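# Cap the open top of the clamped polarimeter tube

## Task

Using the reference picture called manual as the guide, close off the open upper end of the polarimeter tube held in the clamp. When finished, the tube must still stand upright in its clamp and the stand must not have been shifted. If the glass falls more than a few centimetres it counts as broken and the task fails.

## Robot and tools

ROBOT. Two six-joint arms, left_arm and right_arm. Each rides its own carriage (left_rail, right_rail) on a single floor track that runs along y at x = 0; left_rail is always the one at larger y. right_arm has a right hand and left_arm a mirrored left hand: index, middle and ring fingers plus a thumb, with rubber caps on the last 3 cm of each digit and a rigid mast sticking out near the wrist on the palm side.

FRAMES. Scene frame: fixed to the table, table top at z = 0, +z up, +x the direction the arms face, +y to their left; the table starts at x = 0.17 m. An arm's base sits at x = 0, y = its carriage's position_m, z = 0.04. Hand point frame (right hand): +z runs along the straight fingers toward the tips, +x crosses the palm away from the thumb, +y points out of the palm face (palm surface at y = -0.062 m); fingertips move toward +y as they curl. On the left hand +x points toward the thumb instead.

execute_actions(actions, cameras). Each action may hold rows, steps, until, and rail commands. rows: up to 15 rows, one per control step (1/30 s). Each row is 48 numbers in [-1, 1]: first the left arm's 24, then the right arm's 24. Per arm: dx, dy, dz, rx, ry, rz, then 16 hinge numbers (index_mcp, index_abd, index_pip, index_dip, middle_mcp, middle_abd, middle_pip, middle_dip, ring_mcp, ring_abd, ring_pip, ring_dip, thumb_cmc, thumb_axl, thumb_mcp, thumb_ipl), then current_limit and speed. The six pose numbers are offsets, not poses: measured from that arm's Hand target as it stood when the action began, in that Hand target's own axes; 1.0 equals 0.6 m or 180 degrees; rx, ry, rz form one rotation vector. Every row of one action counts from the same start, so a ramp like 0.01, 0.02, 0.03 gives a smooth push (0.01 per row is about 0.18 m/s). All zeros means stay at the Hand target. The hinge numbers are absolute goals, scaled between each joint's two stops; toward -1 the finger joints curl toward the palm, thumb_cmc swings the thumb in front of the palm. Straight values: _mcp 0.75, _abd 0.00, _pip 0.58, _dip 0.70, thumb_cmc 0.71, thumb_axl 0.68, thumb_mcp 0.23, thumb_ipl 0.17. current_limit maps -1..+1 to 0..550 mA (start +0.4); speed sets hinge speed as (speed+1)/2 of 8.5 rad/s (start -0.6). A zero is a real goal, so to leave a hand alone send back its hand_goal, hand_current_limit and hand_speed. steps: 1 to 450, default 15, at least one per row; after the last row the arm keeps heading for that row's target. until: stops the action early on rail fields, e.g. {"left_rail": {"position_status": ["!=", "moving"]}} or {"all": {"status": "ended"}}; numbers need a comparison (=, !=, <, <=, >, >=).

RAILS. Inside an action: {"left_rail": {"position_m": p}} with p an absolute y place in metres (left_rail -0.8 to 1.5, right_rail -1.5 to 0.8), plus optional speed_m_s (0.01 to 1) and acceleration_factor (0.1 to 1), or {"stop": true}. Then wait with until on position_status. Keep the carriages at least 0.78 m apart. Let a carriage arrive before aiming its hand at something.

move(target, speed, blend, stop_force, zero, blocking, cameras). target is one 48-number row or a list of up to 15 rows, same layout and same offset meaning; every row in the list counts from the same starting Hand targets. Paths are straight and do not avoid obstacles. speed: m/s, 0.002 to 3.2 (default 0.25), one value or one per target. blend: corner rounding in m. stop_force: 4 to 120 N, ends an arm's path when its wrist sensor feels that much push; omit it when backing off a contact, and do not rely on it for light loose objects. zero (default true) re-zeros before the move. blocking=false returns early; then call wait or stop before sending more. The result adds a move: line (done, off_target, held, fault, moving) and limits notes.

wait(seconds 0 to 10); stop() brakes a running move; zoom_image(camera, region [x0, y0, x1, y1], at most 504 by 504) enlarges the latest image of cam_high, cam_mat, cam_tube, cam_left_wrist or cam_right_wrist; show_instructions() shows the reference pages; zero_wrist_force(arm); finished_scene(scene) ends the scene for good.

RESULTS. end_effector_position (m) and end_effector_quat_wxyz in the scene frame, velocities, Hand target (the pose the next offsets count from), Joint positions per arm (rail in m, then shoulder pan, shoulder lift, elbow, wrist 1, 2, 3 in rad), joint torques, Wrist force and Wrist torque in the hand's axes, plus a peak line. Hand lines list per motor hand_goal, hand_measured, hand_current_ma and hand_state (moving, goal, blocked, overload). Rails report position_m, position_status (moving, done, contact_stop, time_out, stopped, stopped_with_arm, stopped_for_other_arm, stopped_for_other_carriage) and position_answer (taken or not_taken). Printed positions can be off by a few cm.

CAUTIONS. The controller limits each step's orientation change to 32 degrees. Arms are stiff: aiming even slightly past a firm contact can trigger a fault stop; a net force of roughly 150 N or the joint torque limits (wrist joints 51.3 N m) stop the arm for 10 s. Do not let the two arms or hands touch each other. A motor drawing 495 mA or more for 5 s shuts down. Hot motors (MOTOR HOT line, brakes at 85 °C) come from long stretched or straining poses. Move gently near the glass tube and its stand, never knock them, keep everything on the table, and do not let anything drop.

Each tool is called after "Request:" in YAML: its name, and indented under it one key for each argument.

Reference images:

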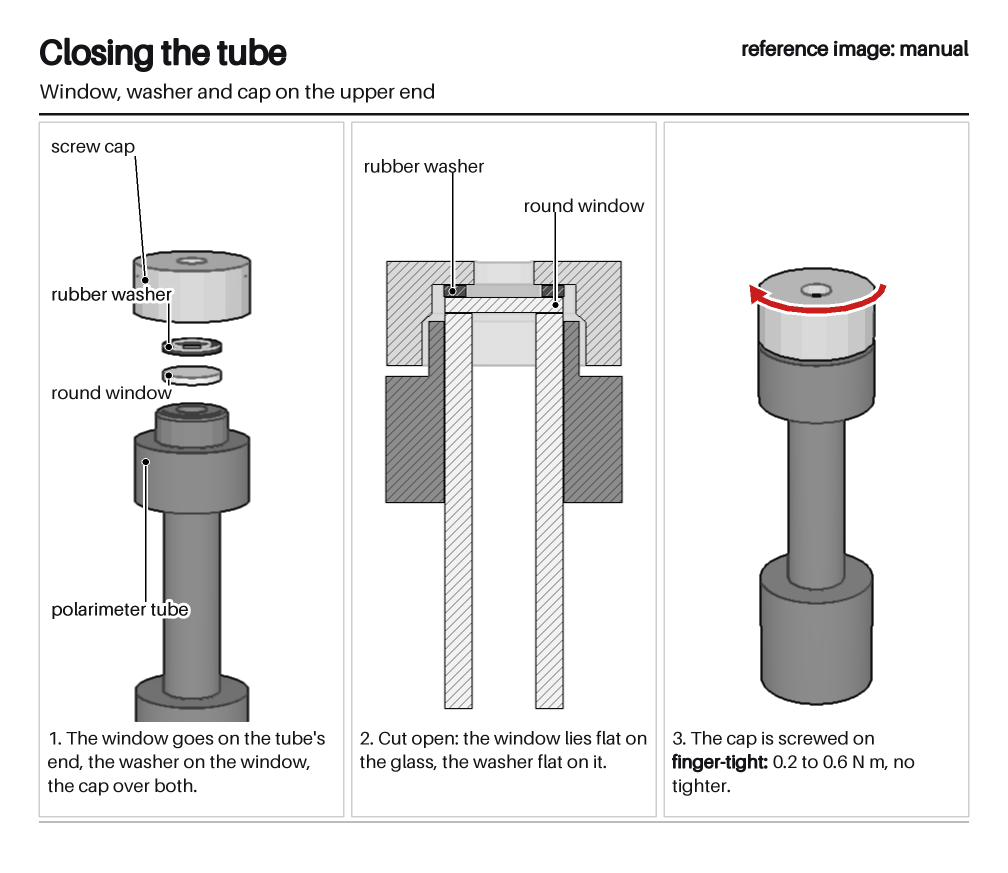

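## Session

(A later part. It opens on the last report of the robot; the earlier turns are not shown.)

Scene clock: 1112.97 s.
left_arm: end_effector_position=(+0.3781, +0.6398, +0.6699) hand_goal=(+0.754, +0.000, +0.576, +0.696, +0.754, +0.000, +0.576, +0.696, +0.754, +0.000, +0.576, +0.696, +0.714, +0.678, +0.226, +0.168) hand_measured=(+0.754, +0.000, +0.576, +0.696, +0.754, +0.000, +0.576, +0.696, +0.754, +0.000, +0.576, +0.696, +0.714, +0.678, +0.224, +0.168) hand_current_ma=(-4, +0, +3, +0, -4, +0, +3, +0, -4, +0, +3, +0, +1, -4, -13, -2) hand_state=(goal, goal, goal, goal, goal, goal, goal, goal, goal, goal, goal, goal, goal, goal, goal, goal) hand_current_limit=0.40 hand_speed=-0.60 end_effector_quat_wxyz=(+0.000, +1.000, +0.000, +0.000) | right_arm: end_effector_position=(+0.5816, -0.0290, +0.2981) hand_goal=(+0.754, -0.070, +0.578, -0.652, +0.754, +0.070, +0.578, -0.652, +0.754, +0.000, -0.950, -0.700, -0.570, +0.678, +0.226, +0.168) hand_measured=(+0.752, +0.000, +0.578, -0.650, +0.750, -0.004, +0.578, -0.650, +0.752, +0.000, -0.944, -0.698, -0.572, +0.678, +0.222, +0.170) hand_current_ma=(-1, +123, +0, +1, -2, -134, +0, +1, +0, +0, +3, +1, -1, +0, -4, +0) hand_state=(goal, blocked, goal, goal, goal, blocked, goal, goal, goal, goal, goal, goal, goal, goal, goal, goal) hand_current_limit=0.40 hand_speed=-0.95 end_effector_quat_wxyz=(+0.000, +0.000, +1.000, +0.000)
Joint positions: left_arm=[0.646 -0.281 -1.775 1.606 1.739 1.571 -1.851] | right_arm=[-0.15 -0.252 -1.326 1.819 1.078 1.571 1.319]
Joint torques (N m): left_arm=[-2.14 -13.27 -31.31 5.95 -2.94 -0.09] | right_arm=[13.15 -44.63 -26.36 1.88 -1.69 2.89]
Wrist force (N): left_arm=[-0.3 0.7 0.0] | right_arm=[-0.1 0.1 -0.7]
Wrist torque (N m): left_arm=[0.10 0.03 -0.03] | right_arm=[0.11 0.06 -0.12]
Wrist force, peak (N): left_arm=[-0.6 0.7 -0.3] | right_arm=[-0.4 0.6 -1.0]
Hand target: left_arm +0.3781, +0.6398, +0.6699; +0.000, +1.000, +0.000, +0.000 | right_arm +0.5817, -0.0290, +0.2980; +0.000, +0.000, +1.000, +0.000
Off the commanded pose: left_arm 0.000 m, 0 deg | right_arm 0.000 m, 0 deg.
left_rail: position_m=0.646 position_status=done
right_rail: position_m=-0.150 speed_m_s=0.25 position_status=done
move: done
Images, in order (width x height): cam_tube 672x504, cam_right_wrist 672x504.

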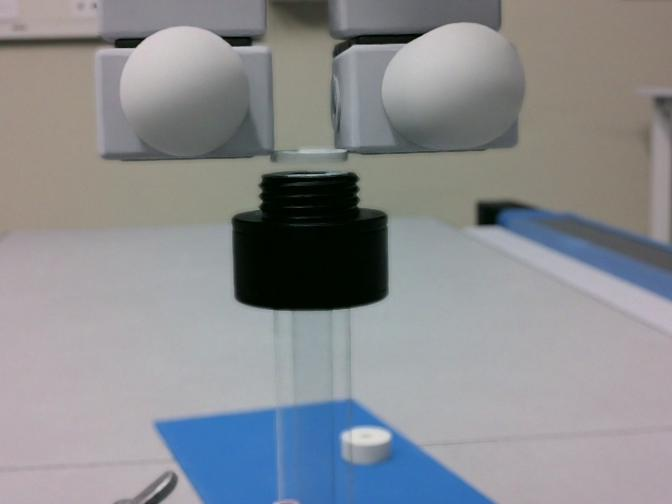

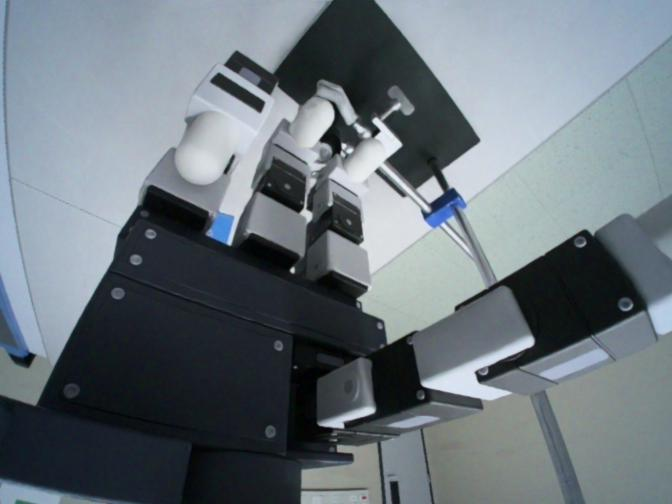

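Request:
move:
  target:
    - [0,0,0,0,0,0,0.754,0,0.576,0.696,0.754,0,0.576,0.696,0.754,0,0.576,0.696,0.714,0.678,0.226,0.168,0.4,-0.6, 0,0.0012,0.0033,0,0,0,0.753,-0.07,0.577,-0.652,0.753,0.07,0.577,-0.652,0.753,0,-0.95,-0.7,-0.571,0.678,0.226,0.168,0.4,-0.95]
  speed: 0.006
  cameras: ["cam_tube","cam_right_wrist"]

Request:
zoom_image:
  camera: "cam_right_wrist"
  region: [308, 132, 344, 168]

Request:
zoom_image:
  camera: "cam_tube"
  region: [230, 100, 390, 220]

Scene clock: 1130.23 s.
left_arm: end_effector_position=(+0.3781, +0.6398, +0.6699) hand_goal=(+0.754, +0.000, +0.576, +0.696, +0.754, +0.000, +0.576, +0.696, +0.754, +0.000, +0.576, +0.696, +0.714, +0.678, +0.226, +0.168) hand_measured=(+0.754, +0.000, +0.576, +0.696, +0.754, +0.000, +0.576, +0.696, +0.754, +0.000, +0.576, +0.696, +0.714, +0.678, +0.224, +0.168) hand_current_ma=(-4, +0, +3, +0, -4, +0, +3, +0, -4, +0, +3, +0, +1, -4, -13, -2) hand_state=(goal, goal, goal, goal, goal, goal, goal, goal, goal, goal, goal, goal, goal, goal, goal, goal) hand_current_limit=0.40 hand_speed=-0.60 end_effector_quat_wxyz=(+0.000, +1.000, +0.000, +0.000) | right_arm: end_effector_position=(+0.5817, -0.0283, +0.2961) hand_goal=(+0.754, -0.070, +0.578, -0.652, +0.754, +0.070, +0.578, -0.652, +0.754, +0.000, -0.950, -0.700, -0.570, +0.678, +0.226, +0.168) hand_measured=(+0.752, +0.000, +0.578, -0.650, +0.750, -0.004, +0.578, -0.650, +0.752, +0.000, -0.944, -0.698, -0.572, +0.678, +0.222, +0.170) hand_current_ma=(-1, +123, +0, +1, -2, -134, +0, +1, +0, +0, +3, +1, -1, +0, -4, +0) hand_state=(goal, blocked, goal, goal, goal, blocked, goal, goal, goal, goal, goal, goal, goal, goal, goal, goal) hand_current_limit=0.40 hand_speed=-0.95 end_effector_quat_wxyz=(+0.000, +0.000, +1.000, +0.000)
Joint positions: left_arm=[0.646 -0.281 -1.775 1.606 1.739 1.571 -1.851] | right_arm=[-0.15 -0.251 -1.324 1.82 1.074 1.571 1.32]
Joint torques (N m): left_arm=[-1 -13.05 -30.7 5.78 -2.72 0] | right_arm=[16.17 -42.78 -26.78 0.74 -1.64 2.27]
Wrist force (N): left_arm=[-0.3 0.7 0.1] | right_arm=[-0.3 0.4 -0.8]
Wrist torque (N m): left_arm=[0.09 0.04 -0.04] | right_arm=[0.15 0.09 -0.13]
Wrist force, peak (N): left_arm=[-0.8 0.6 0.1] | right_arm=[-0.6 0.0 -1.0]
Hand target: left_arm +0.3781, +0.6398, +0.6699; +0.000, +1.000, +0.000, +0.000 | right_arm +0.5817, -0.0283, +0.2960; +0.000, +0.000, +1.000, +0.000
Off the commanded pose: left_arm 0.000 m, 0 deg | right_arm 0.000 m, 0 deg.
left_rail: position_m=0.646 position_status=done
right_rail: position_m=-0.150 speed_m_s=0.25 position_status=done
move: done
Images, in order (width x height): cam_tube 672x504, cam_right_wrist 672x504.

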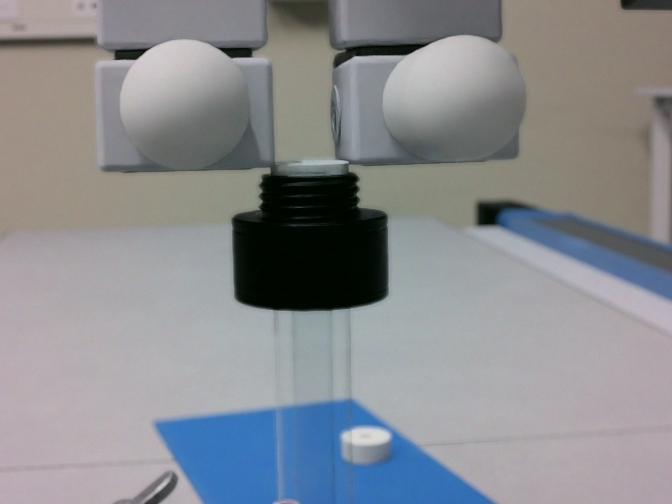

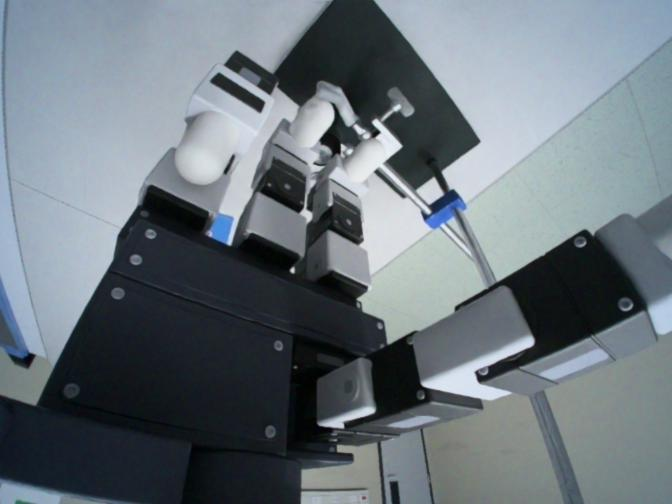

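Scaled by 14.000 from the camera's 672x504 image, which has a finer 960x720 frame.

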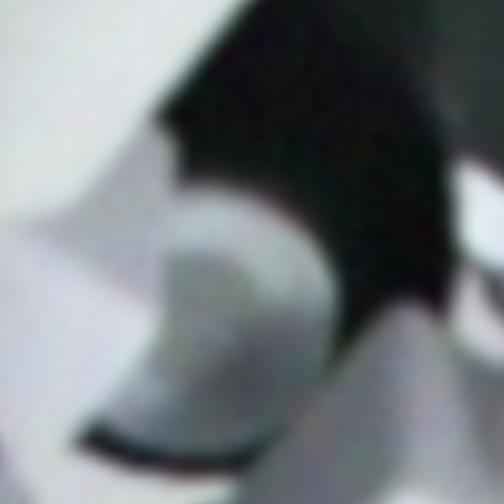

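Scaled by 3.150 from the camera's 672x504 image, which has a finer 960x720 frame.

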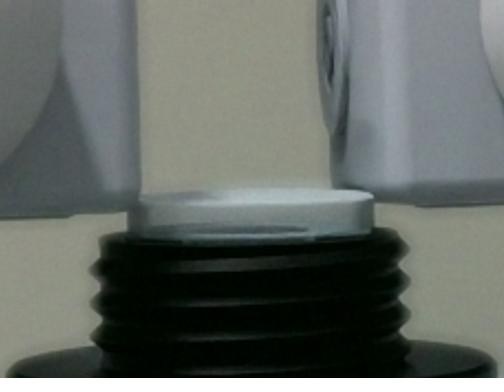

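Request:
move:
  target:
    - [0,0,0,0,0,0,0.754,0,0.576,0.696,0.754,0,0.576,0.696,0.754,0,0.576,0.696,0.714,0.678,0.226,0.168,0.4,-0.6, 0,0.0004,0.0033,0,0,0,0.753,-0.07,0.577,-0.652,0.753,0.07,0.577,-0.652,0.753,0,-0.95,-0.7,-0.571,0.678,0.226,0.168,0.4,-0.95]
  speed: 0.004
  stop_force: 4
  cameras: ["cam_tube","cam_right_wrist"]

Request:
zoom_image:
  camera: "cam_right_wrist"
  region: [308, 132, 344, 168]

Request:
zoom_image:
  camera: "cam_tube"
  region: [230, 100, 390, 220]

Scene clock: 1142.97 s.
left_arm: end_effector_position=(+0.3781, +0.6398, +0.6699) hand_goal=(+0.754, +0.000, +0.576, +0.696, +0.754, +0.000, +0.576, +0.696, +0.754, +0.000, +0.576, +0.696, +0.714, +0.678, +0.226, +0.168) hand_measured=(+0.754, +0.000, +0.576, +0.696, +0.754, +0.000, +0.576, +0.696, +0.754, +0.000, +0.576, +0.696, +0.714, +0.678, +0.224, +0.168) hand_current_ma=(-4, +0, +3, +0, -4, +0, +3, +0, -4, +0, +3, +0, +1, -4, -13, -2) hand_state=(goal, goal, goal, goal, goal, goal, goal, goal, goal, goal, goal, goal, goal, goal, goal, goal) hand_current_limit=0.40 hand_speed=-0.60 end_effector_quat_wxyz=(+0.000, +1.000, +0.000, +0.000) | right_arm: end_effector_position=(+0.5816, -0.0281, +0.2944) hand_goal=(+0.754, -0.070, +0.578, -0.652, +0.754, +0.070, +0.578, -0.652, +0.754, +0.000, -0.950, -0.700, -0.570, +0.678, +0.226, +0.168) hand_measured=(+0.752, +0.000, +0.578, -0.654, +0.750, -0.004, +0.578, -0.654, +0.752, +0.000, -0.944, -0.698, -0.572, +0.678, +0.222, +0.170) hand_current_ma=(-1, +123, +0, -1, -2, -134, +0, -1, +0, +0, +3, +1, -1, +0, -4, +0) hand_state=(goal, blocked, goal, goal, goal, blocked, goal, goal, goal, goal, goal, goal, goal, goal, goal, goal) hand_current_limit=0.40 hand_speed=-0.95 end_effector_quat_wxyz=(+0.000, +0.000, +1.000, +0.000)
Joint positions: left_arm=[0.646 -0.281 -1.775 1.606 1.739 1.571 -1.851] | right_arm=[-0.15 -0.25 -1.323 1.822 1.071 1.571 1.321]
Joint torques (N m): left_arm=[-2.68 -13.71 -31.05 5.97 -2.75 -0.19] | right_arm=[9.51 -58.12 -36.85 5.94 -1.45 1.37]
Wrist force (N): left_arm=[-0.6 0.5 0.1] | right_arm=[-0.1 0.0 -6.6]
Wrist torque (N m): left_arm=[0.06 0.08 -0.05] | right_arm=[0.62 0.10 -0.11]
Wrist force, peak (N): left_arm=[-0.3 0.9 -0.1] | right_arm=[-0.1 -0.6 -7.1]
Hand target: left_arm +0.3781, +0.6398, +0.6699; +0.000, +1.000, +0.000, +0.000 | right_arm +0.5817, -0.0281, +0.2945; +0.000, +0.000, +1.000, +0.000
Off the commanded pose: left_arm 0.000 m, 0 deg | right_arm 0.000 m, 0 deg.
left_rail: position_m=0.646 position_status=done
right_rail: position_m=-0.150 speed_m_s=0.25 position_status=done
move: contact (right_arm)
Images, in order (width x height): cam_tube 672x504, cam_right_wrist 672x504.

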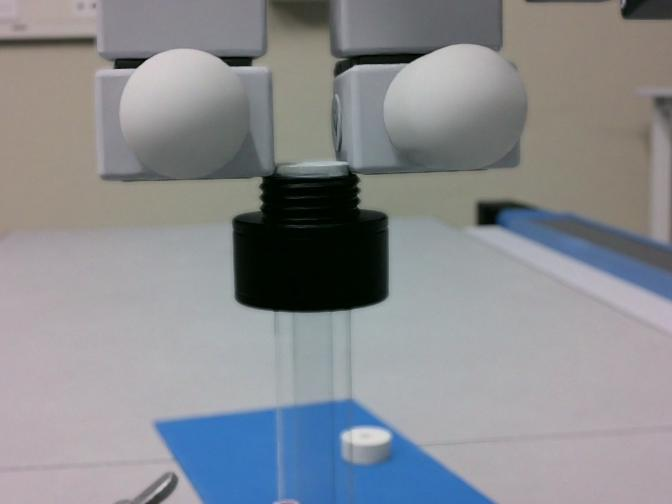

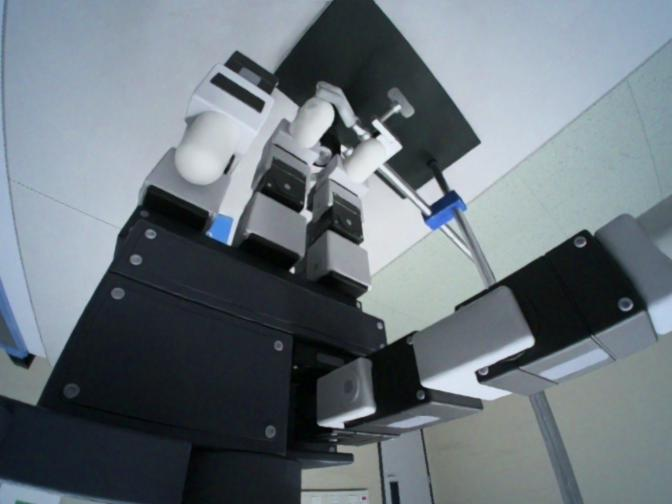

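Scaled by 14.000 from the camera's 672x504 image, which has a finer 960x720 frame.

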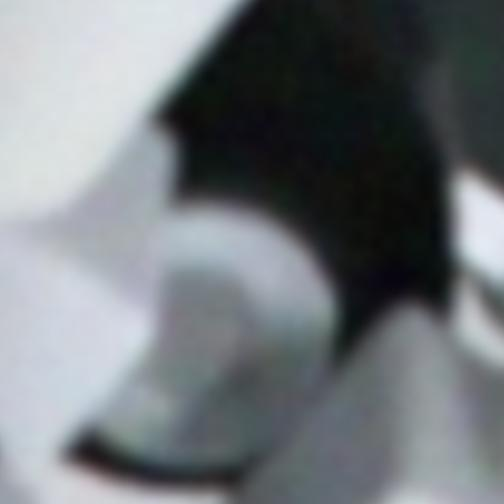

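Scaled by 3.150 from the camera's 672x504 image, which has a finer 960x720 frame.

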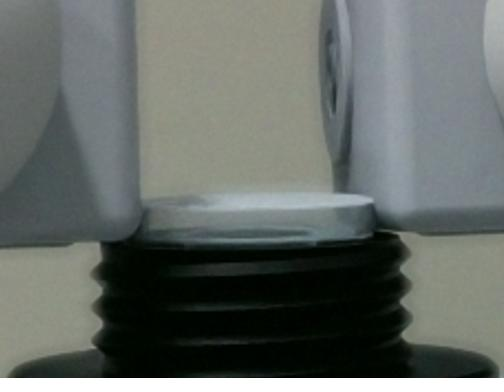

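Request:
execute_actions:
  actions:
    - {"rows":[[0,0,0,0,0,0,0.754,0,0.576,0.696,0.754,0,0.576,0.696,0.754,0,0.576,0.696,0.714,0.678,0.226,0.168,0.4,-0.6, 0,0,-0.0003,0,0,0,0.753,0.02,0.577,-0.652,0.753,-0.02,0.577,-0.652,0.753,0,-0.95,-0.7,-0.571,0.678,0.226,0.168,0.4,-0.98]],"steps":30}
  cameras: ["cam_tube","cam_right_wrist"]

Request:
zoom_image:
  camera: "cam_right_wrist"
  region: [308, 132, 344, 168]

Request:
zoom_image:
  camera: "cam_tube"
  region: [230, 100, 390, 220]

Scene clock: 1152.50 s.
left_arm: end_effector_position=(+0.3781, +0.6398, +0.6699) hand_goal=(+0.754, +0.000, +0.576, +0.696, +0.754, +0.000, +0.576, +0.696, +0.754, +0.000, +0.576, +0.696, +0.714, +0.678, +0.226, +0.168) hand_measured=(+0.754, +0.000, +0.576, +0.696, +0.754, +0.000, +0.576, +0.696, +0.754, +0.000, +0.576, +0.696, +0.714, +0.678, +0.224, +0.168) hand_current_ma=(-4, +0, +3, +0, -4, +0, +3, +0, -4, +0, +3, +0, +1, -4, -13, -2) hand_state=(goal, goal, goal, goal, goal, goal, goal, goal, goal, goal, goal, goal, goal, goal, goal, goal) hand_current_limit=0.40 hand_speed=-0.60 end_effector_quat_wxyz=(+0.000, +1.000, +0.000, +0.000) | right_arm: end_effector_position=(+0.5817, -0.0281, +0.2947) hand_goal=(+0.754, +0.020, +0.578, -0.652, +0.754, -0.020, +0.578, -0.652, +0.754, +0.000, -0.950, -0.700, -0.570, +0.678, +0.226, +0.168) hand_measured=(+0.752, +0.012, +0.578, -0.654, +0.750, -0.014, +0.578, -0.654, +0.752, +0.000, -0.944, -0.698, -0.572, +0.678, +0.222, +0.170) hand_current_ma=(-1, -5, +0, -1, -2, +4, +0, -1, +0, +0, +3, +1, -1, +0, -4, +0) hand_state=(goal, goal, goal, goal, goal, goal, goal, goal, goal, goal, goal, goal, goal, goal, goal, goal) hand_current_limit=0.40 hand_speed=-0.98 end_effector_quat_wxyz=(+0.000, +0.000, +1.000, +0.000)
Joint positions: left_arm=[0.646 -0.281 -1.775 1.606 1.739 1.571 -1.851] | right_arm=[-0.15 -0.25 -1.323 1.822 1.072 1.571 1.321]
Joint torques (N m): left_arm=[-1.02 -12.84 -30.63 6.03 -2.77 -0.01] | right_arm=[-11.26 -69.79 -38.98 6.52 -1.57 -2.06]
Wrist force (N): left_arm=[-0.4 0.6 -0.1] | right_arm=[-0.3 0.0 -2.4]
Wrist torque (N m): left_arm=[0.09 0.04 -0.04] | right_arm=[0.24 0.07 -0.13]
Wrist force, peak (N): left_arm=[-0.7 0.8 0.0] | right_arm=[-0.3 -0.3 -6.7]
Hand target: left_arm +0.3781, +0.6398, +0.6699; +0.000, +1.000, +0.000, +0.000 | right_arm +0.5817, -0.0281, +0.2947; +0.000, +0.000, +1.000, +0.000
Off the commanded pose: left_arm 0.000 m, 0 deg | right_arm 0.000 m, 0 deg.
left_rail: position_m=0.646 position_status=done
right_rail: position_m=-0.150 speed_m_s=0.25 position_status=done
Images, in order (width x height): cam_tube 672x504, cam_right_wrist 672x504.

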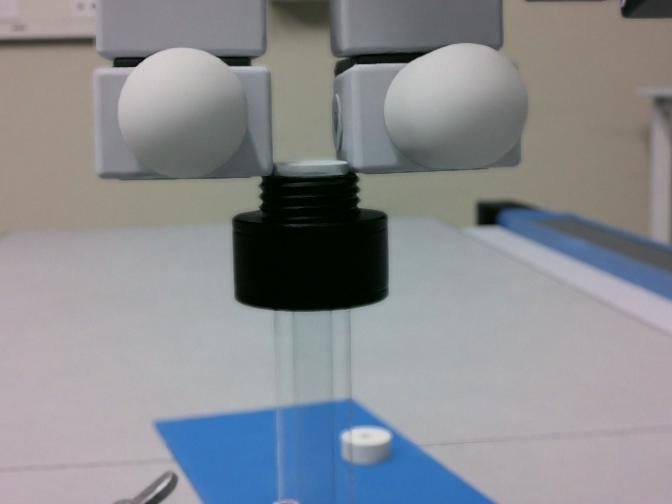

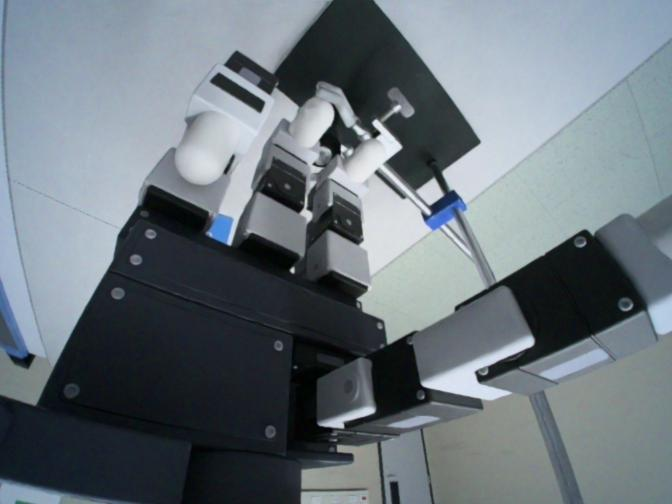

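Scaled by 14.000 from the camera's 672x504 image, which has a finer 960x720 frame.

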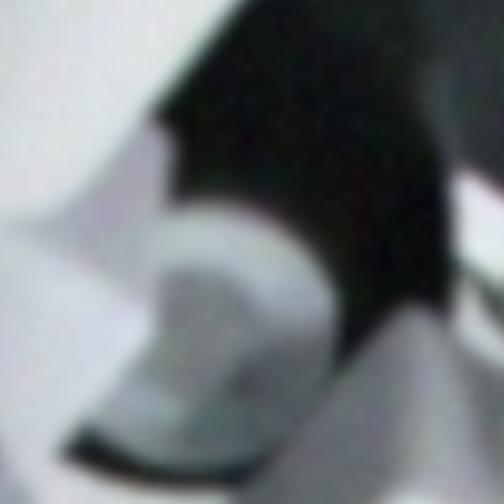

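Scaled by 3.150 from the camera's 672x504 image, which has a finer 960x720 frame.

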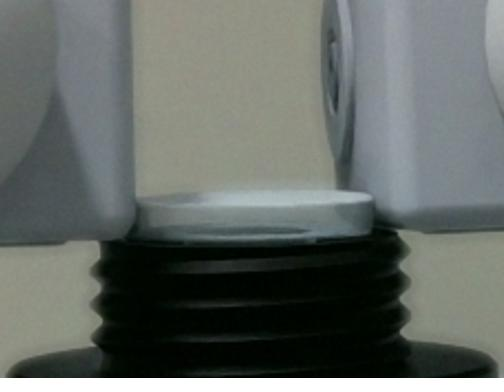

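Request:
execute_actions:
  actions:
    - {"rows":[[0,0,0,0,0,0,0.754,0,0.576,0.696,0.754,0,0.576,0.696,0.754,0,0.576,0.696,0.714,0.678,0.226,0.168,0.4,-0.6, 0,0,-0.001,0,0,0,0.753,0.02,0.577,-0.652,0.753,-0.02,0.577,-0.652,0.753,0,-0.95,-0.7,-0.571,0.678,0.226,0.168,0.4,-0.98],[0,0,0,0,0,0,0.754,0,0.576,0.696,0.754,0,0.576,0.696,0.754,0,0.576,0.696,0.714,0.678,0.226,0.168,0.4,-0.6, 0,0,-0.002,0,0,0,0.753,0.04,0.577,-0.652,0.753,-0.04,0.577,-0.652,0.753,0,-0.95,-0.7,-0.571,0.678,0.226,0.168,0.4,-0.98]],"steps":40}
  cameras: ["cam_tube","cam_right_wrist"]

Request:
zoom_image:
  camera: "cam_tube"
  region: [230, 100, 390, 220]

Scene clock: 1158.90 s.
left_arm: end_effector_position=(+0.3781, +0.6398, +0.6699) hand_goal=(+0.754, +0.000, +0.576, +0.696, +0.754, +0.000, +0.576, +0.696, +0.754, +0.000, +0.576, +0.696, +0.714, +0.678, +0.226, +0.168) hand_measured=(+0.754, +0.000, +0.576, +0.696, +0.754, +0.000, +0.576, +0.696, +0.754, +0.000, +0.576, +0.696, +0.714, +0.678, +0.224, +0.168) hand_current_ma=(-4, +0, +3, +0, -4, +0, +3, +0, -4, +0, +3, +0, +1, -4, -13, -2) hand_state=(goal, goal, goal, goal, goal, goal, goal, goal, goal, goal, goal, goal, goal, goal, goal, goal) hand_current_limit=0.40 hand_speed=-0.60 end_effector_quat_wxyz=(+0.000, +1.000, +0.000, +0.000) | right_arm: end_effector_position=(+0.5817, -0.0281, +0.2959) hand_goal=(+0.754, +0.040, +0.578, -0.652, +0.754, -0.040, +0.578, -0.652, +0.754, +0.000, -0.950, -0.700, -0.570, +0.678, +0.226, +0.168) hand_measured=(+0.752, +0.036, +0.578, -0.654, +0.750, -0.036, +0.578, -0.654, +0.752, +0.000, -0.944, -0.698, -0.572, +0.678, +0.222, +0.170) hand_current_ma=(-1, -1, +0, -1, -2, +1, +0, -1, +0, +0, +3, +1, -1, +0, -4, +0) hand_state=(goal, goal, goal, goal, goal, goal, goal, goal, goal, goal, goal, goal, goal, goal, goal, goal) hand_current_limit=0.40 hand_speed=-0.98 end_effector_quat_wxyz=(+0.000, +0.000, +1.000, +0.000)
Joint positions: left_arm=[0.646 -0.281 -1.775 1.606 1.739 1.571 -1.851] | right_arm=[-0.15 -0.25 -1.324 1.821 1.074 1.571 1.321]
Joint torques (N m): left_arm=[-1.47 -12.8 -30.85 6.03 -2.72 -0.01] | right_arm=[-11.66 -72.44 -39.73 6.93 -1.73 -2.05]
Wrist force (N): left_arm=[-0.3 0.5 0.2] | right_arm=[-0.4 0.0 -0.4]
Wrist torque (N m): left_arm=[0.04 0.04 -0.03] | right_arm=[0.07 0.09 -0.15]
Wrist force, peak (N): left_arm=[-0.8 0.8 0.3] | right_arm=[-0.7 0.5 -2.8]
Hand target: left_arm +0.3781, +0.6398, +0.6699; +0.000, +1.000, +0.000, +0.000 | right_arm +0.5817, -0.0281, +0.2959; +0.000, +0.000, +1.000, +0.000
Off the commanded pose: left_arm 0.000 m, 0 deg | right_arm 0.000 m, 0 deg.
left_rail: position_m=0.646 position_status=done
right_rail: position_m=-0.150 speed_m_s=0.25 position_status=done
Images, in order (width x height): cam_tube 672x504, cam_right_wrist 672x504.

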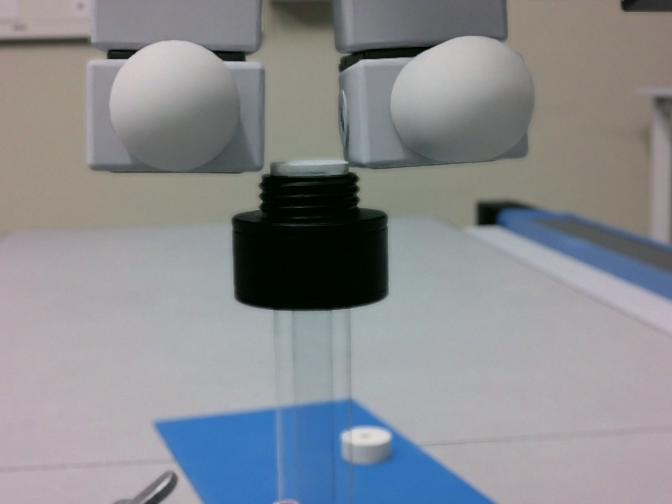

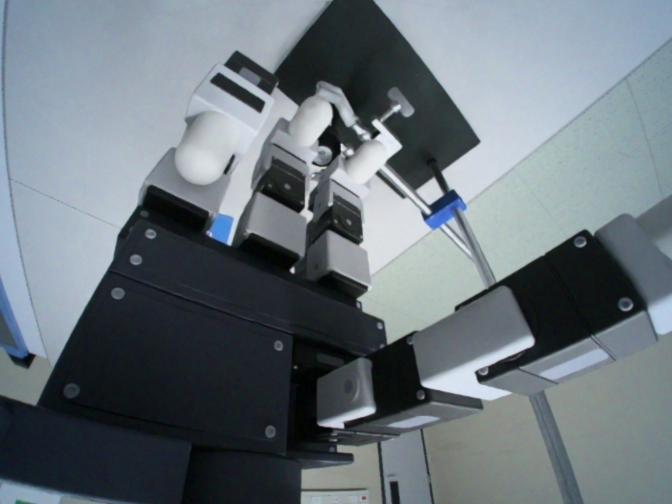

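Scaled by 3.150 from the camera's 672x504 image, which has a finer 960x720 frame.

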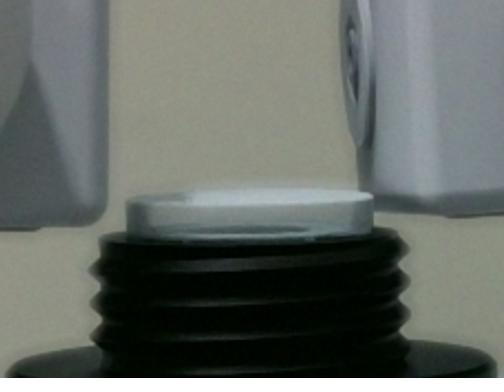

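Request:
move:
  target:
    - [0,0,0,0,0,0,0.754,0,0.576,0.696,0.754,0,0.576,0.696,0.754,0,0.576,0.696,0.714,0.678,0.226,0.168,0.4,-0.6, 0,0,-0.0333,0,0,0,0.753,0.07,0.577,-0.652,0.753,-0.07,0.577,-0.652,0.753,0,-0.95,-0.7,-0.571,0.678,0.226,0.168,0.4,-0.9]
    - [0,0,0,0,0,0,0.754,0,0.576,0.696,0.754,0,0.576,0.696,0.754,0,0.576,0.696,0.714,0.678,0.226,0.168,0.4,-0.6, 0.03,-0.06,-0.1,0,0,0,0.753,0.07,0.577,-0.652,0.753,-0.07,0.577,-0.652,0.753,0,-0.95,-0.7,-0.571,0.678,0.226,0.168,0.4,-0.9]
  speed: 0.06
  cameras: ["cam_tube","cam_right_wrist"]

Request:
zoom_image:
  camera: "cam_right_wrist"
  region: [280, 60, 400, 180]

Scene clock: 1165.20 s.
left_arm: end_effector_position=(+0.3781, +0.6398, +0.6699) hand_goal=(+0.754, +0.000, +0.576, +0.696, +0.754, +0.000, +0.576, +0.696, +0.754, +0.000, +0.576, +0.696, +0.714, +0.678, +0.226, +0.168) hand_measured=(+0.754, +0.000, +0.576, +0.696, +0.754, +0.000, +0.576, +0.696, +0.754, +0.000, +0.576, +0.696, +0.714, +0.678, +0.224, +0.168) hand_current_ma=(-4, +0, +3, +0, -4, +0, +3, +0, -4, +0, +3, +0, +1, -4, -13, -2) hand_state=(goal, goal, goal, goal, goal, goal, goal, goal, goal, goal, goal, goal, goal, goal, goal, goal) hand_current_limit=0.40 hand_speed=-0.60 end_effector_quat_wxyz=(+0.000, +1.000, +0.000, +0.000) | right_arm: end_effector_position=(+0.5637, -0.0639, +0.3557) hand_goal=(+0.754, +0.070, +0.578, -0.652, +0.754, -0.070, +0.578, -0.652, +0.754, +0.000, -0.950, -0.700, -0.570, +0.678, +0.226, +0.168) hand_measured=(+0.752, +0.066, +0.578, -0.654, +0.750, -0.066, +0.578, -0.654, +0.752, +0.000, -0.944, -0.698, -0.572, +0.678, +0.222, +0.170) hand_current_ma=(-1, -1, +0, -1, -2, +1, +0, -1, +0, +0, +3, +1, -1, +0, -4, +0) hand_state=(goal, goal, goal, goal, goal, goal, goal, goal, goal, goal, goal, goal, goal, goal, goal, goal) hand_current_limit=0.40 hand_speed=-0.90 end_effector_quat_wxyz=(+0.000, +0.000, +1.000, +0.000)
Joint positions: left_arm=[0.646 -0.281 -1.775 1.606 1.739 1.571 -1.851] | right_arm=[-0.15 -0.326 -1.398 1.797 1.172 1.571 1.245]
Joint torques (N m): left_arm=[-0.38 -13.25 -30.04 5.92 -2.68 -0.15] | right_arm=[-19.31 -69.86 -41.89 6.87 0.12 -2.4]
Wrist force (N): left_arm=[-0.3 0.4 0.1] | right_arm=[-0.4 -0.2 0.5]
Wrist torque (N m): left_arm=[0.05 0.04 -0.03] | right_arm=[-0.06 0.09 0.01]
Wrist force, peak (N): left_arm=[-0.6 0.8 0.0] | right_arm=[-1.0 0.5 -0.3]
Hand target: left_arm +0.3781, +0.6398, +0.6699; +0.000, +1.000, +0.000, +0.000 | right_arm +0.5637, -0.0641, +0.3559; +0.000, +0.000, +1.000, +0.000
Off the commanded pose: left_arm 0.000 m, 0 deg | right_arm 0.000 m, 0 deg.
left_rail: position_m=0.646 position_status=done
right_rail: position_m=-0.150 speed_m_s=0.25 position_status=done
move: done
Images, in order (width x height): cam_tube 672x504, cam_right_wrist 672x504.

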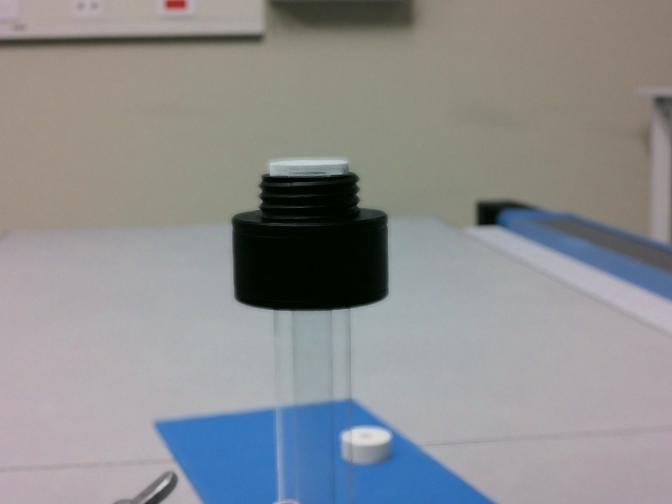

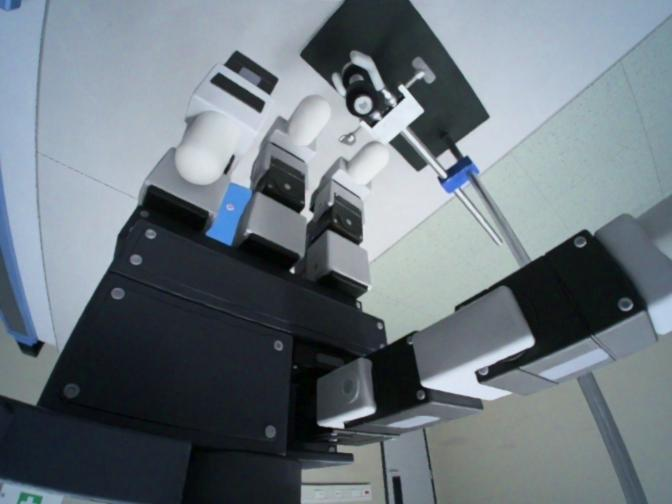

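Scaled by 4.200 from the camera's 672x504 image, which has a finer 960x720 frame.

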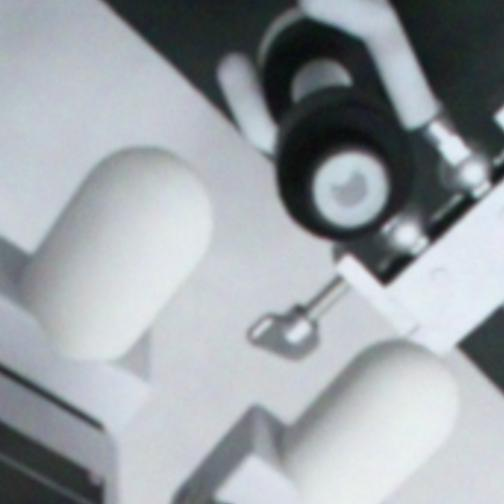

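Request:
zoom_image:
  camera: "cam_right_wrist"
  region: [340, 80, 385, 125]

Request:
zoom_image:
  camera: "cam_tube"
  region: [230, 120, 390, 240]

Scaled by 11.200 from the camera's 672x504 image, which has a finer 960x720 frame.

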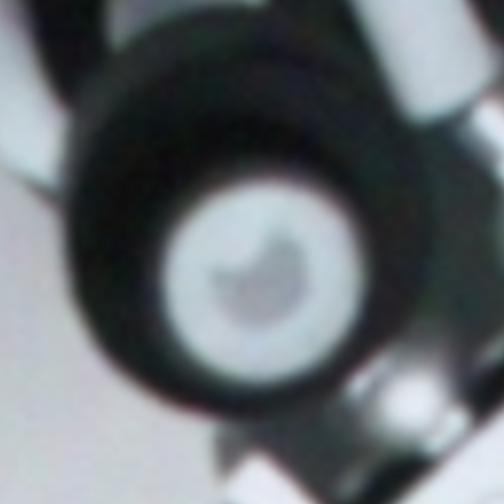

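Scaled by 3.150 from the camera's 672x504 image, which has a finer 960x720 frame.

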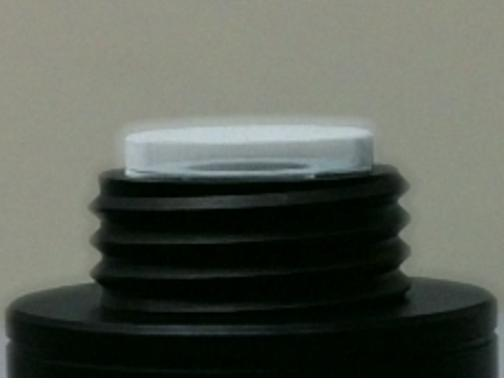

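Request:
move:
  target:
    - [0,0,0,0,0,0,0.754,0,0.576,0.696,0.754,0,0.576,0.696,0.754,0,0.576,0.696,0.714,0.678,0.226,0.168,0.4,-0.6, 0.003,-0.5415,0.14,0,0,0,0.753,0.07,0.577,-0.652,0.753,-0.07,0.577,-0.652,0.753,0,-0.95,-0.7,-0.571,0.678,0.226,0.168,0.4,-0.9]
    - [0,0,0,0,0,0,0.754,0,0.576,0.696,0.754,0,0.576,0.696,0.754,0,0.576,0.696,0.714,0.678,0.226,0.168,0.4,-0.6, 0.003,-0.5415,0.3765,0,0,0,0.753,0.07,0.577,-0.652,0.753,-0.07,0.577,-0.652,0.753,0,-0.95,-0.7,-0.571,0.678,0.226,0.168,0.4,-0.9]
  speed: [0.2,0.12]
  blend: [0.05,0]
  cameras: ["cam_mat","cam_tube","cam_right_wrist"]

Request:
zoom_image:
  camera: "cam_right_wrist"
  region: [270, 60, 410, 200]

Scene clock: 1187.00 s.
left_arm: end_effector_position=(+0.3781, +0.6398, +0.6699) hand_goal=(+0.754, +0.000, +0.576, +0.696, +0.754, +0.000, +0.576, +0.696, +0.754, +0.000, +0.576, +0.696, +0.714, +0.678, +0.226, +0.168) hand_measured=(+0.754, +0.000, +0.576, +0.696, +0.754, +0.000, +0.576, +0.696, +0.754, +0.000, +0.576, +0.696, +0.714, +0.678, +0.224, +0.168) hand_current_ma=(-4, +0, +3, +0, -4, +0, +3, +0, -4, +0, +3, +0, +1, -4, -13, -2) hand_state=(goal, goal, goal, goal, goal, goal, goal, goal, goal, goal, goal, goal, goal, goal, goal, goal) hand_current_limit=0.40 hand_speed=-0.60 end_effector_quat_wxyz=(+0.000, +1.000, +0.000, +0.000) | right_arm: end_effector_position=(+0.5618, -0.3890, +0.1302) hand_goal=(+0.754, +0.070, +0.578, -0.652, +0.754, -0.070, +0.578, -0.652, +0.754, +0.000, -0.950, -0.700, -0.570, +0.678, +0.226, +0.168) hand_measured=(+0.752, +0.066, +0.578, -0.654, +0.750, -0.066, +0.578, -0.654, +0.752, +0.000, -0.944, -0.698, -0.572, +0.678, +0.222, +0.170) hand_current_ma=(-1, -1, +0, -1, -2, +1, +0, -1, +0, +0, +3, +1, -1, +0, -4, +0) hand_state=(goal, goal, goal, goal, goal, goal, goal, goal, goal, goal, goal, goal, goal, goal, goal, goal) hand_current_limit=0.40 hand_speed=-0.90 end_effector_quat_wxyz=(+0.000, +0.000, +1.000, +0.000)
Joint positions: left_arm=[0.646 -0.281 -1.775 1.606 1.739 1.571 -1.851] | right_arm=[-0.15 -0.822 -1.064 1.791 0.844 1.571 0.749]
Joint torques (N m): left_arm=[-2.09 -14.29 -30.69 6.02 -2.6 0] | right_arm=[8.97 -62.26 -20.34 2.01 -2.72 2.35]
Wrist force (N): left_arm=[-0.3 0.5 0.1] | right_arm=[-1.1 0.2 -0.2]
Wrist torque (N m): left_arm=[0.06 0.04 -0.03] | right_arm=[0.06 0.06 0.03]
Wrist force, peak (N): left_arm=[-1.1 0.6 0.1] | right_arm=[-1.0 -1.0 -0.9]
Hand target: left_arm +0.3781, +0.6398, +0.6699; +0.000, +1.000, +0.000, +0.000 | right_arm +0.5619, -0.3890, +0.1300; +0.000, +0.000, +1.000, +0.000
Off the commanded pose: left_arm 0.000 m, 0 deg | right_arm 0.000 m, 0 deg.
left_rail: position_m=0.646 position_status=done
right_rail: position_m=-0.150 speed_m_s=0.25 position_status=done
move: done
Images, in order (width x height): cam_mat 672x504, cam_tube 672x504, cam_right_wrist 672x504.

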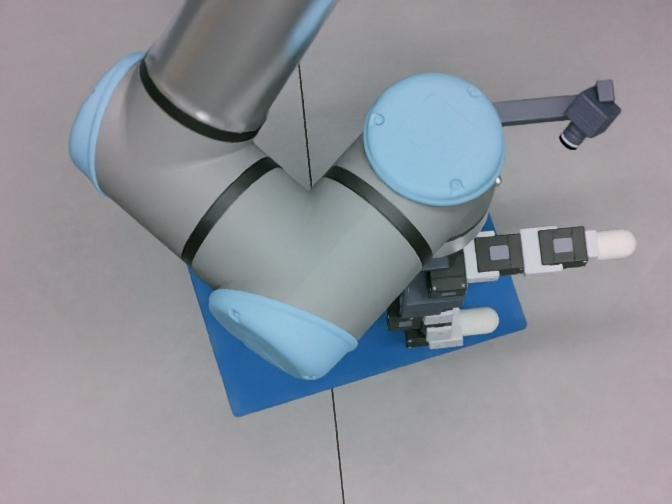

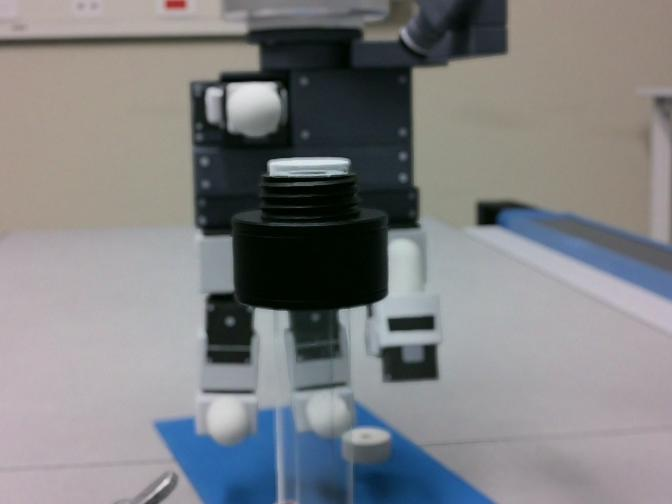

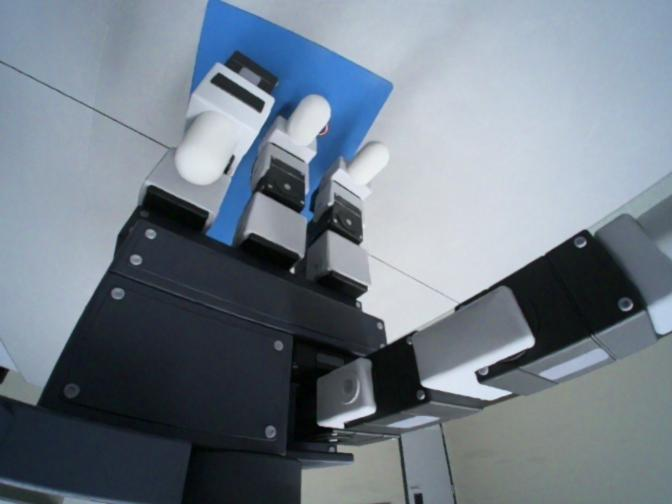

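Scaled by 3.600 from the camera's 672x504 image, which has a finer 960x720 frame.

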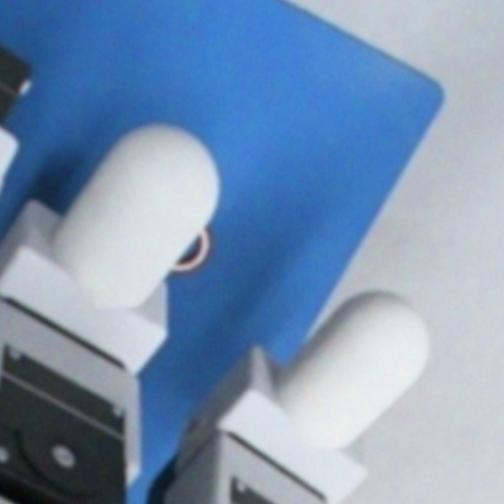

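Request:
move:
  target:
    - [0,0,0,0,0,0,0.754,0,0.576,0.696,0.754,0,0.576,0.696,0.754,0,0.576,0.696,0.714,0.678,0.226,0.168,0.4,-0.6, 0.0073,0.0027,0.0467,0,0,0,0.753,0.07,0.577,-0.652,0.753,-0.07,0.577,-0.652,0.753,0,-0.95,-0.7,-0.571,0.678,0.226,0.168,0.4,-0.9]
  speed: 0.06
  cameras: ["cam_tube","cam_right_wrist"]

Request:
zoom_image:
  camera: "cam_right_wrist"
  region: [270, 80, 390, 200]

Request:
zoom_image:
  camera: "cam_tube"
  region: [180, 370, 380, 504]

Scene clock: 1197.83 s.
left_arm: end_effector_position=(+0.3781, +0.6398, +0.6699) hand_goal=(+0.754, +0.000, +0.576, +0.696, +0.754, +0.000, +0.576, +0.696, +0.754, +0.000, +0.576, +0.696, +0.714, +0.678, +0.226, +0.168) hand_measured=(+0.754, +0.000, +0.576, +0.696, +0.754, +0.000, +0.576, +0.696, +0.754, +0.000, +0.576, +0.696, +0.714, +0.678, +0.224, +0.168) hand_current_ma=(-4, +0, +3, +0, -4, +0, +3, +0, -4, +0, +3, +0, +1, -4, -13, -2) hand_state=(goal, goal, goal, goal, goal, goal, goal, goal, goal, goal, goal, goal, goal, goal, goal, goal) hand_current_limit=0.40 hand_speed=-0.60 end_effector_quat_wxyz=(+0.000, +1.000, +0.000, +0.000) | right_arm: end_effector_position=(+0.5575, -0.3874, +0.1022) hand_goal=(+0.754, +0.070, +0.578, -0.652, +0.754, -0.070, +0.578, -0.652, +0.754, +0.000, -0.950, -0.700, -0.570, +0.678, +0.226, +0.168) hand_measured=(+0.752, +0.066, +0.578, -0.654, +0.750, -0.066, +0.578, -0.654, +0.752, +0.000, -0.944, -0.698, -0.572, +0.678, +0.222, +0.170) hand_current_ma=(-1, -1, +0, -1, -2, +1, +0, -1, +0, +0, +3, +1, -1, +0, -4, +0) hand_state=(goal, goal, goal, goal, goal, goal, goal, goal, goal, goal, goal, goal, goal, goal, goal, goal) hand_current_limit=0.40 hand_speed=-0.90 end_effector_quat_wxyz=(+0.000, +0.000, +1.000, +0.000)
Joint positions: left_arm=[0.646 -0.281 -1.775 1.606 1.739 1.571 -1.851] | right_arm=[-0.15 -0.825 -1.038 1.813 0.796 1.571 0.746]
Joint torques (N m): left_arm=[-2.81 -13.28 -30.18 6.22 -2.87 0.12] | right_arm=[-17.18 -60.98 -19.89 1.96 -0.96 -2.48]
Wrist force (N): left_arm=[-0.5 0.6 0.0] | right_arm=[-1.0 0.0 -0.8]
Wrist torque (N m): left_arm=[0.08 0.07 -0.05] | right_arm=[0.08 0.08 0.02]
Wrist force, peak (N): left_arm=[-0.5 0.8 0.7] | right_arm=[-1.4 0.6 -0.5]
Hand target: left_arm +0.3781, +0.6398, +0.6699; +0.000, +1.000, +0.000, +0.000 | right_arm +0.5575, -0.3874, +0.1019; +0.000, +0.000, +1.000, +0.000
Off the commanded pose: left_arm 0.000 m, 0 deg | right_arm 0.000 m, 0 deg.
left_rail: position_m=0.646 position_status=done
right_rail: position_m=-0.150 speed_m_s=0.25 position_status=done
move: done
Images, in order (width x height): cam_tube 672x504, cam_right_wrist 672x504.

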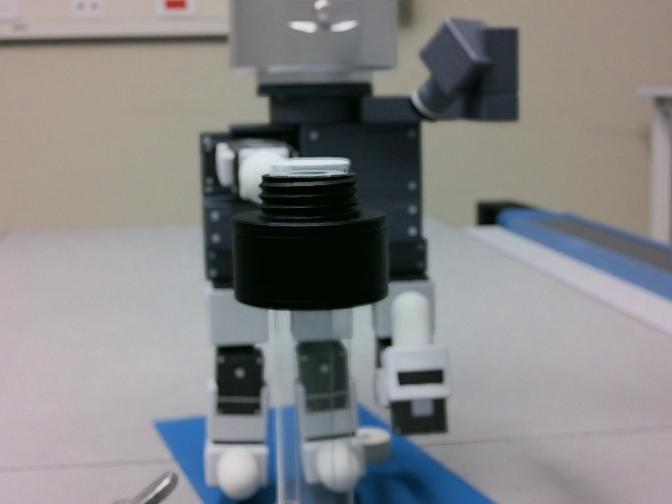

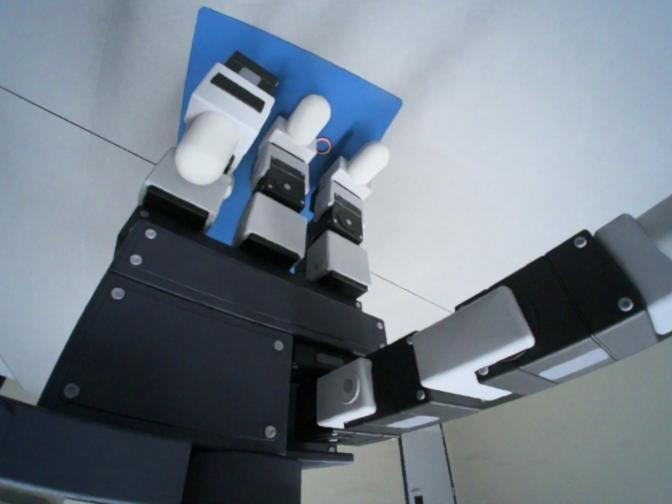

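Scaled by 4.200 from the camera's 672x504 image, which has a finer 960x720 frame.

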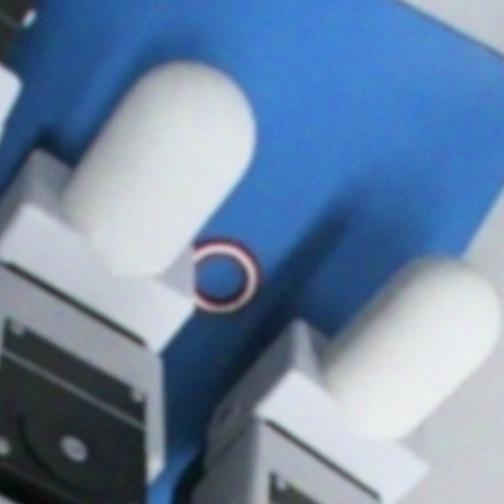

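Scaled by 2.520 from the camera's 672x504 image, which has a finer 960x720 frame.

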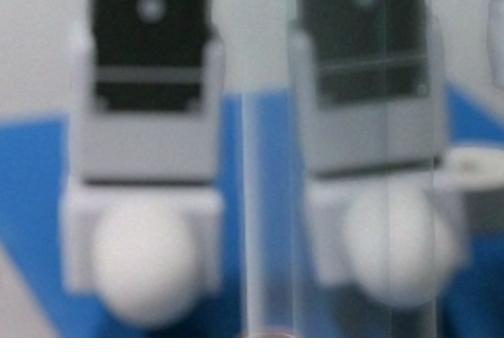

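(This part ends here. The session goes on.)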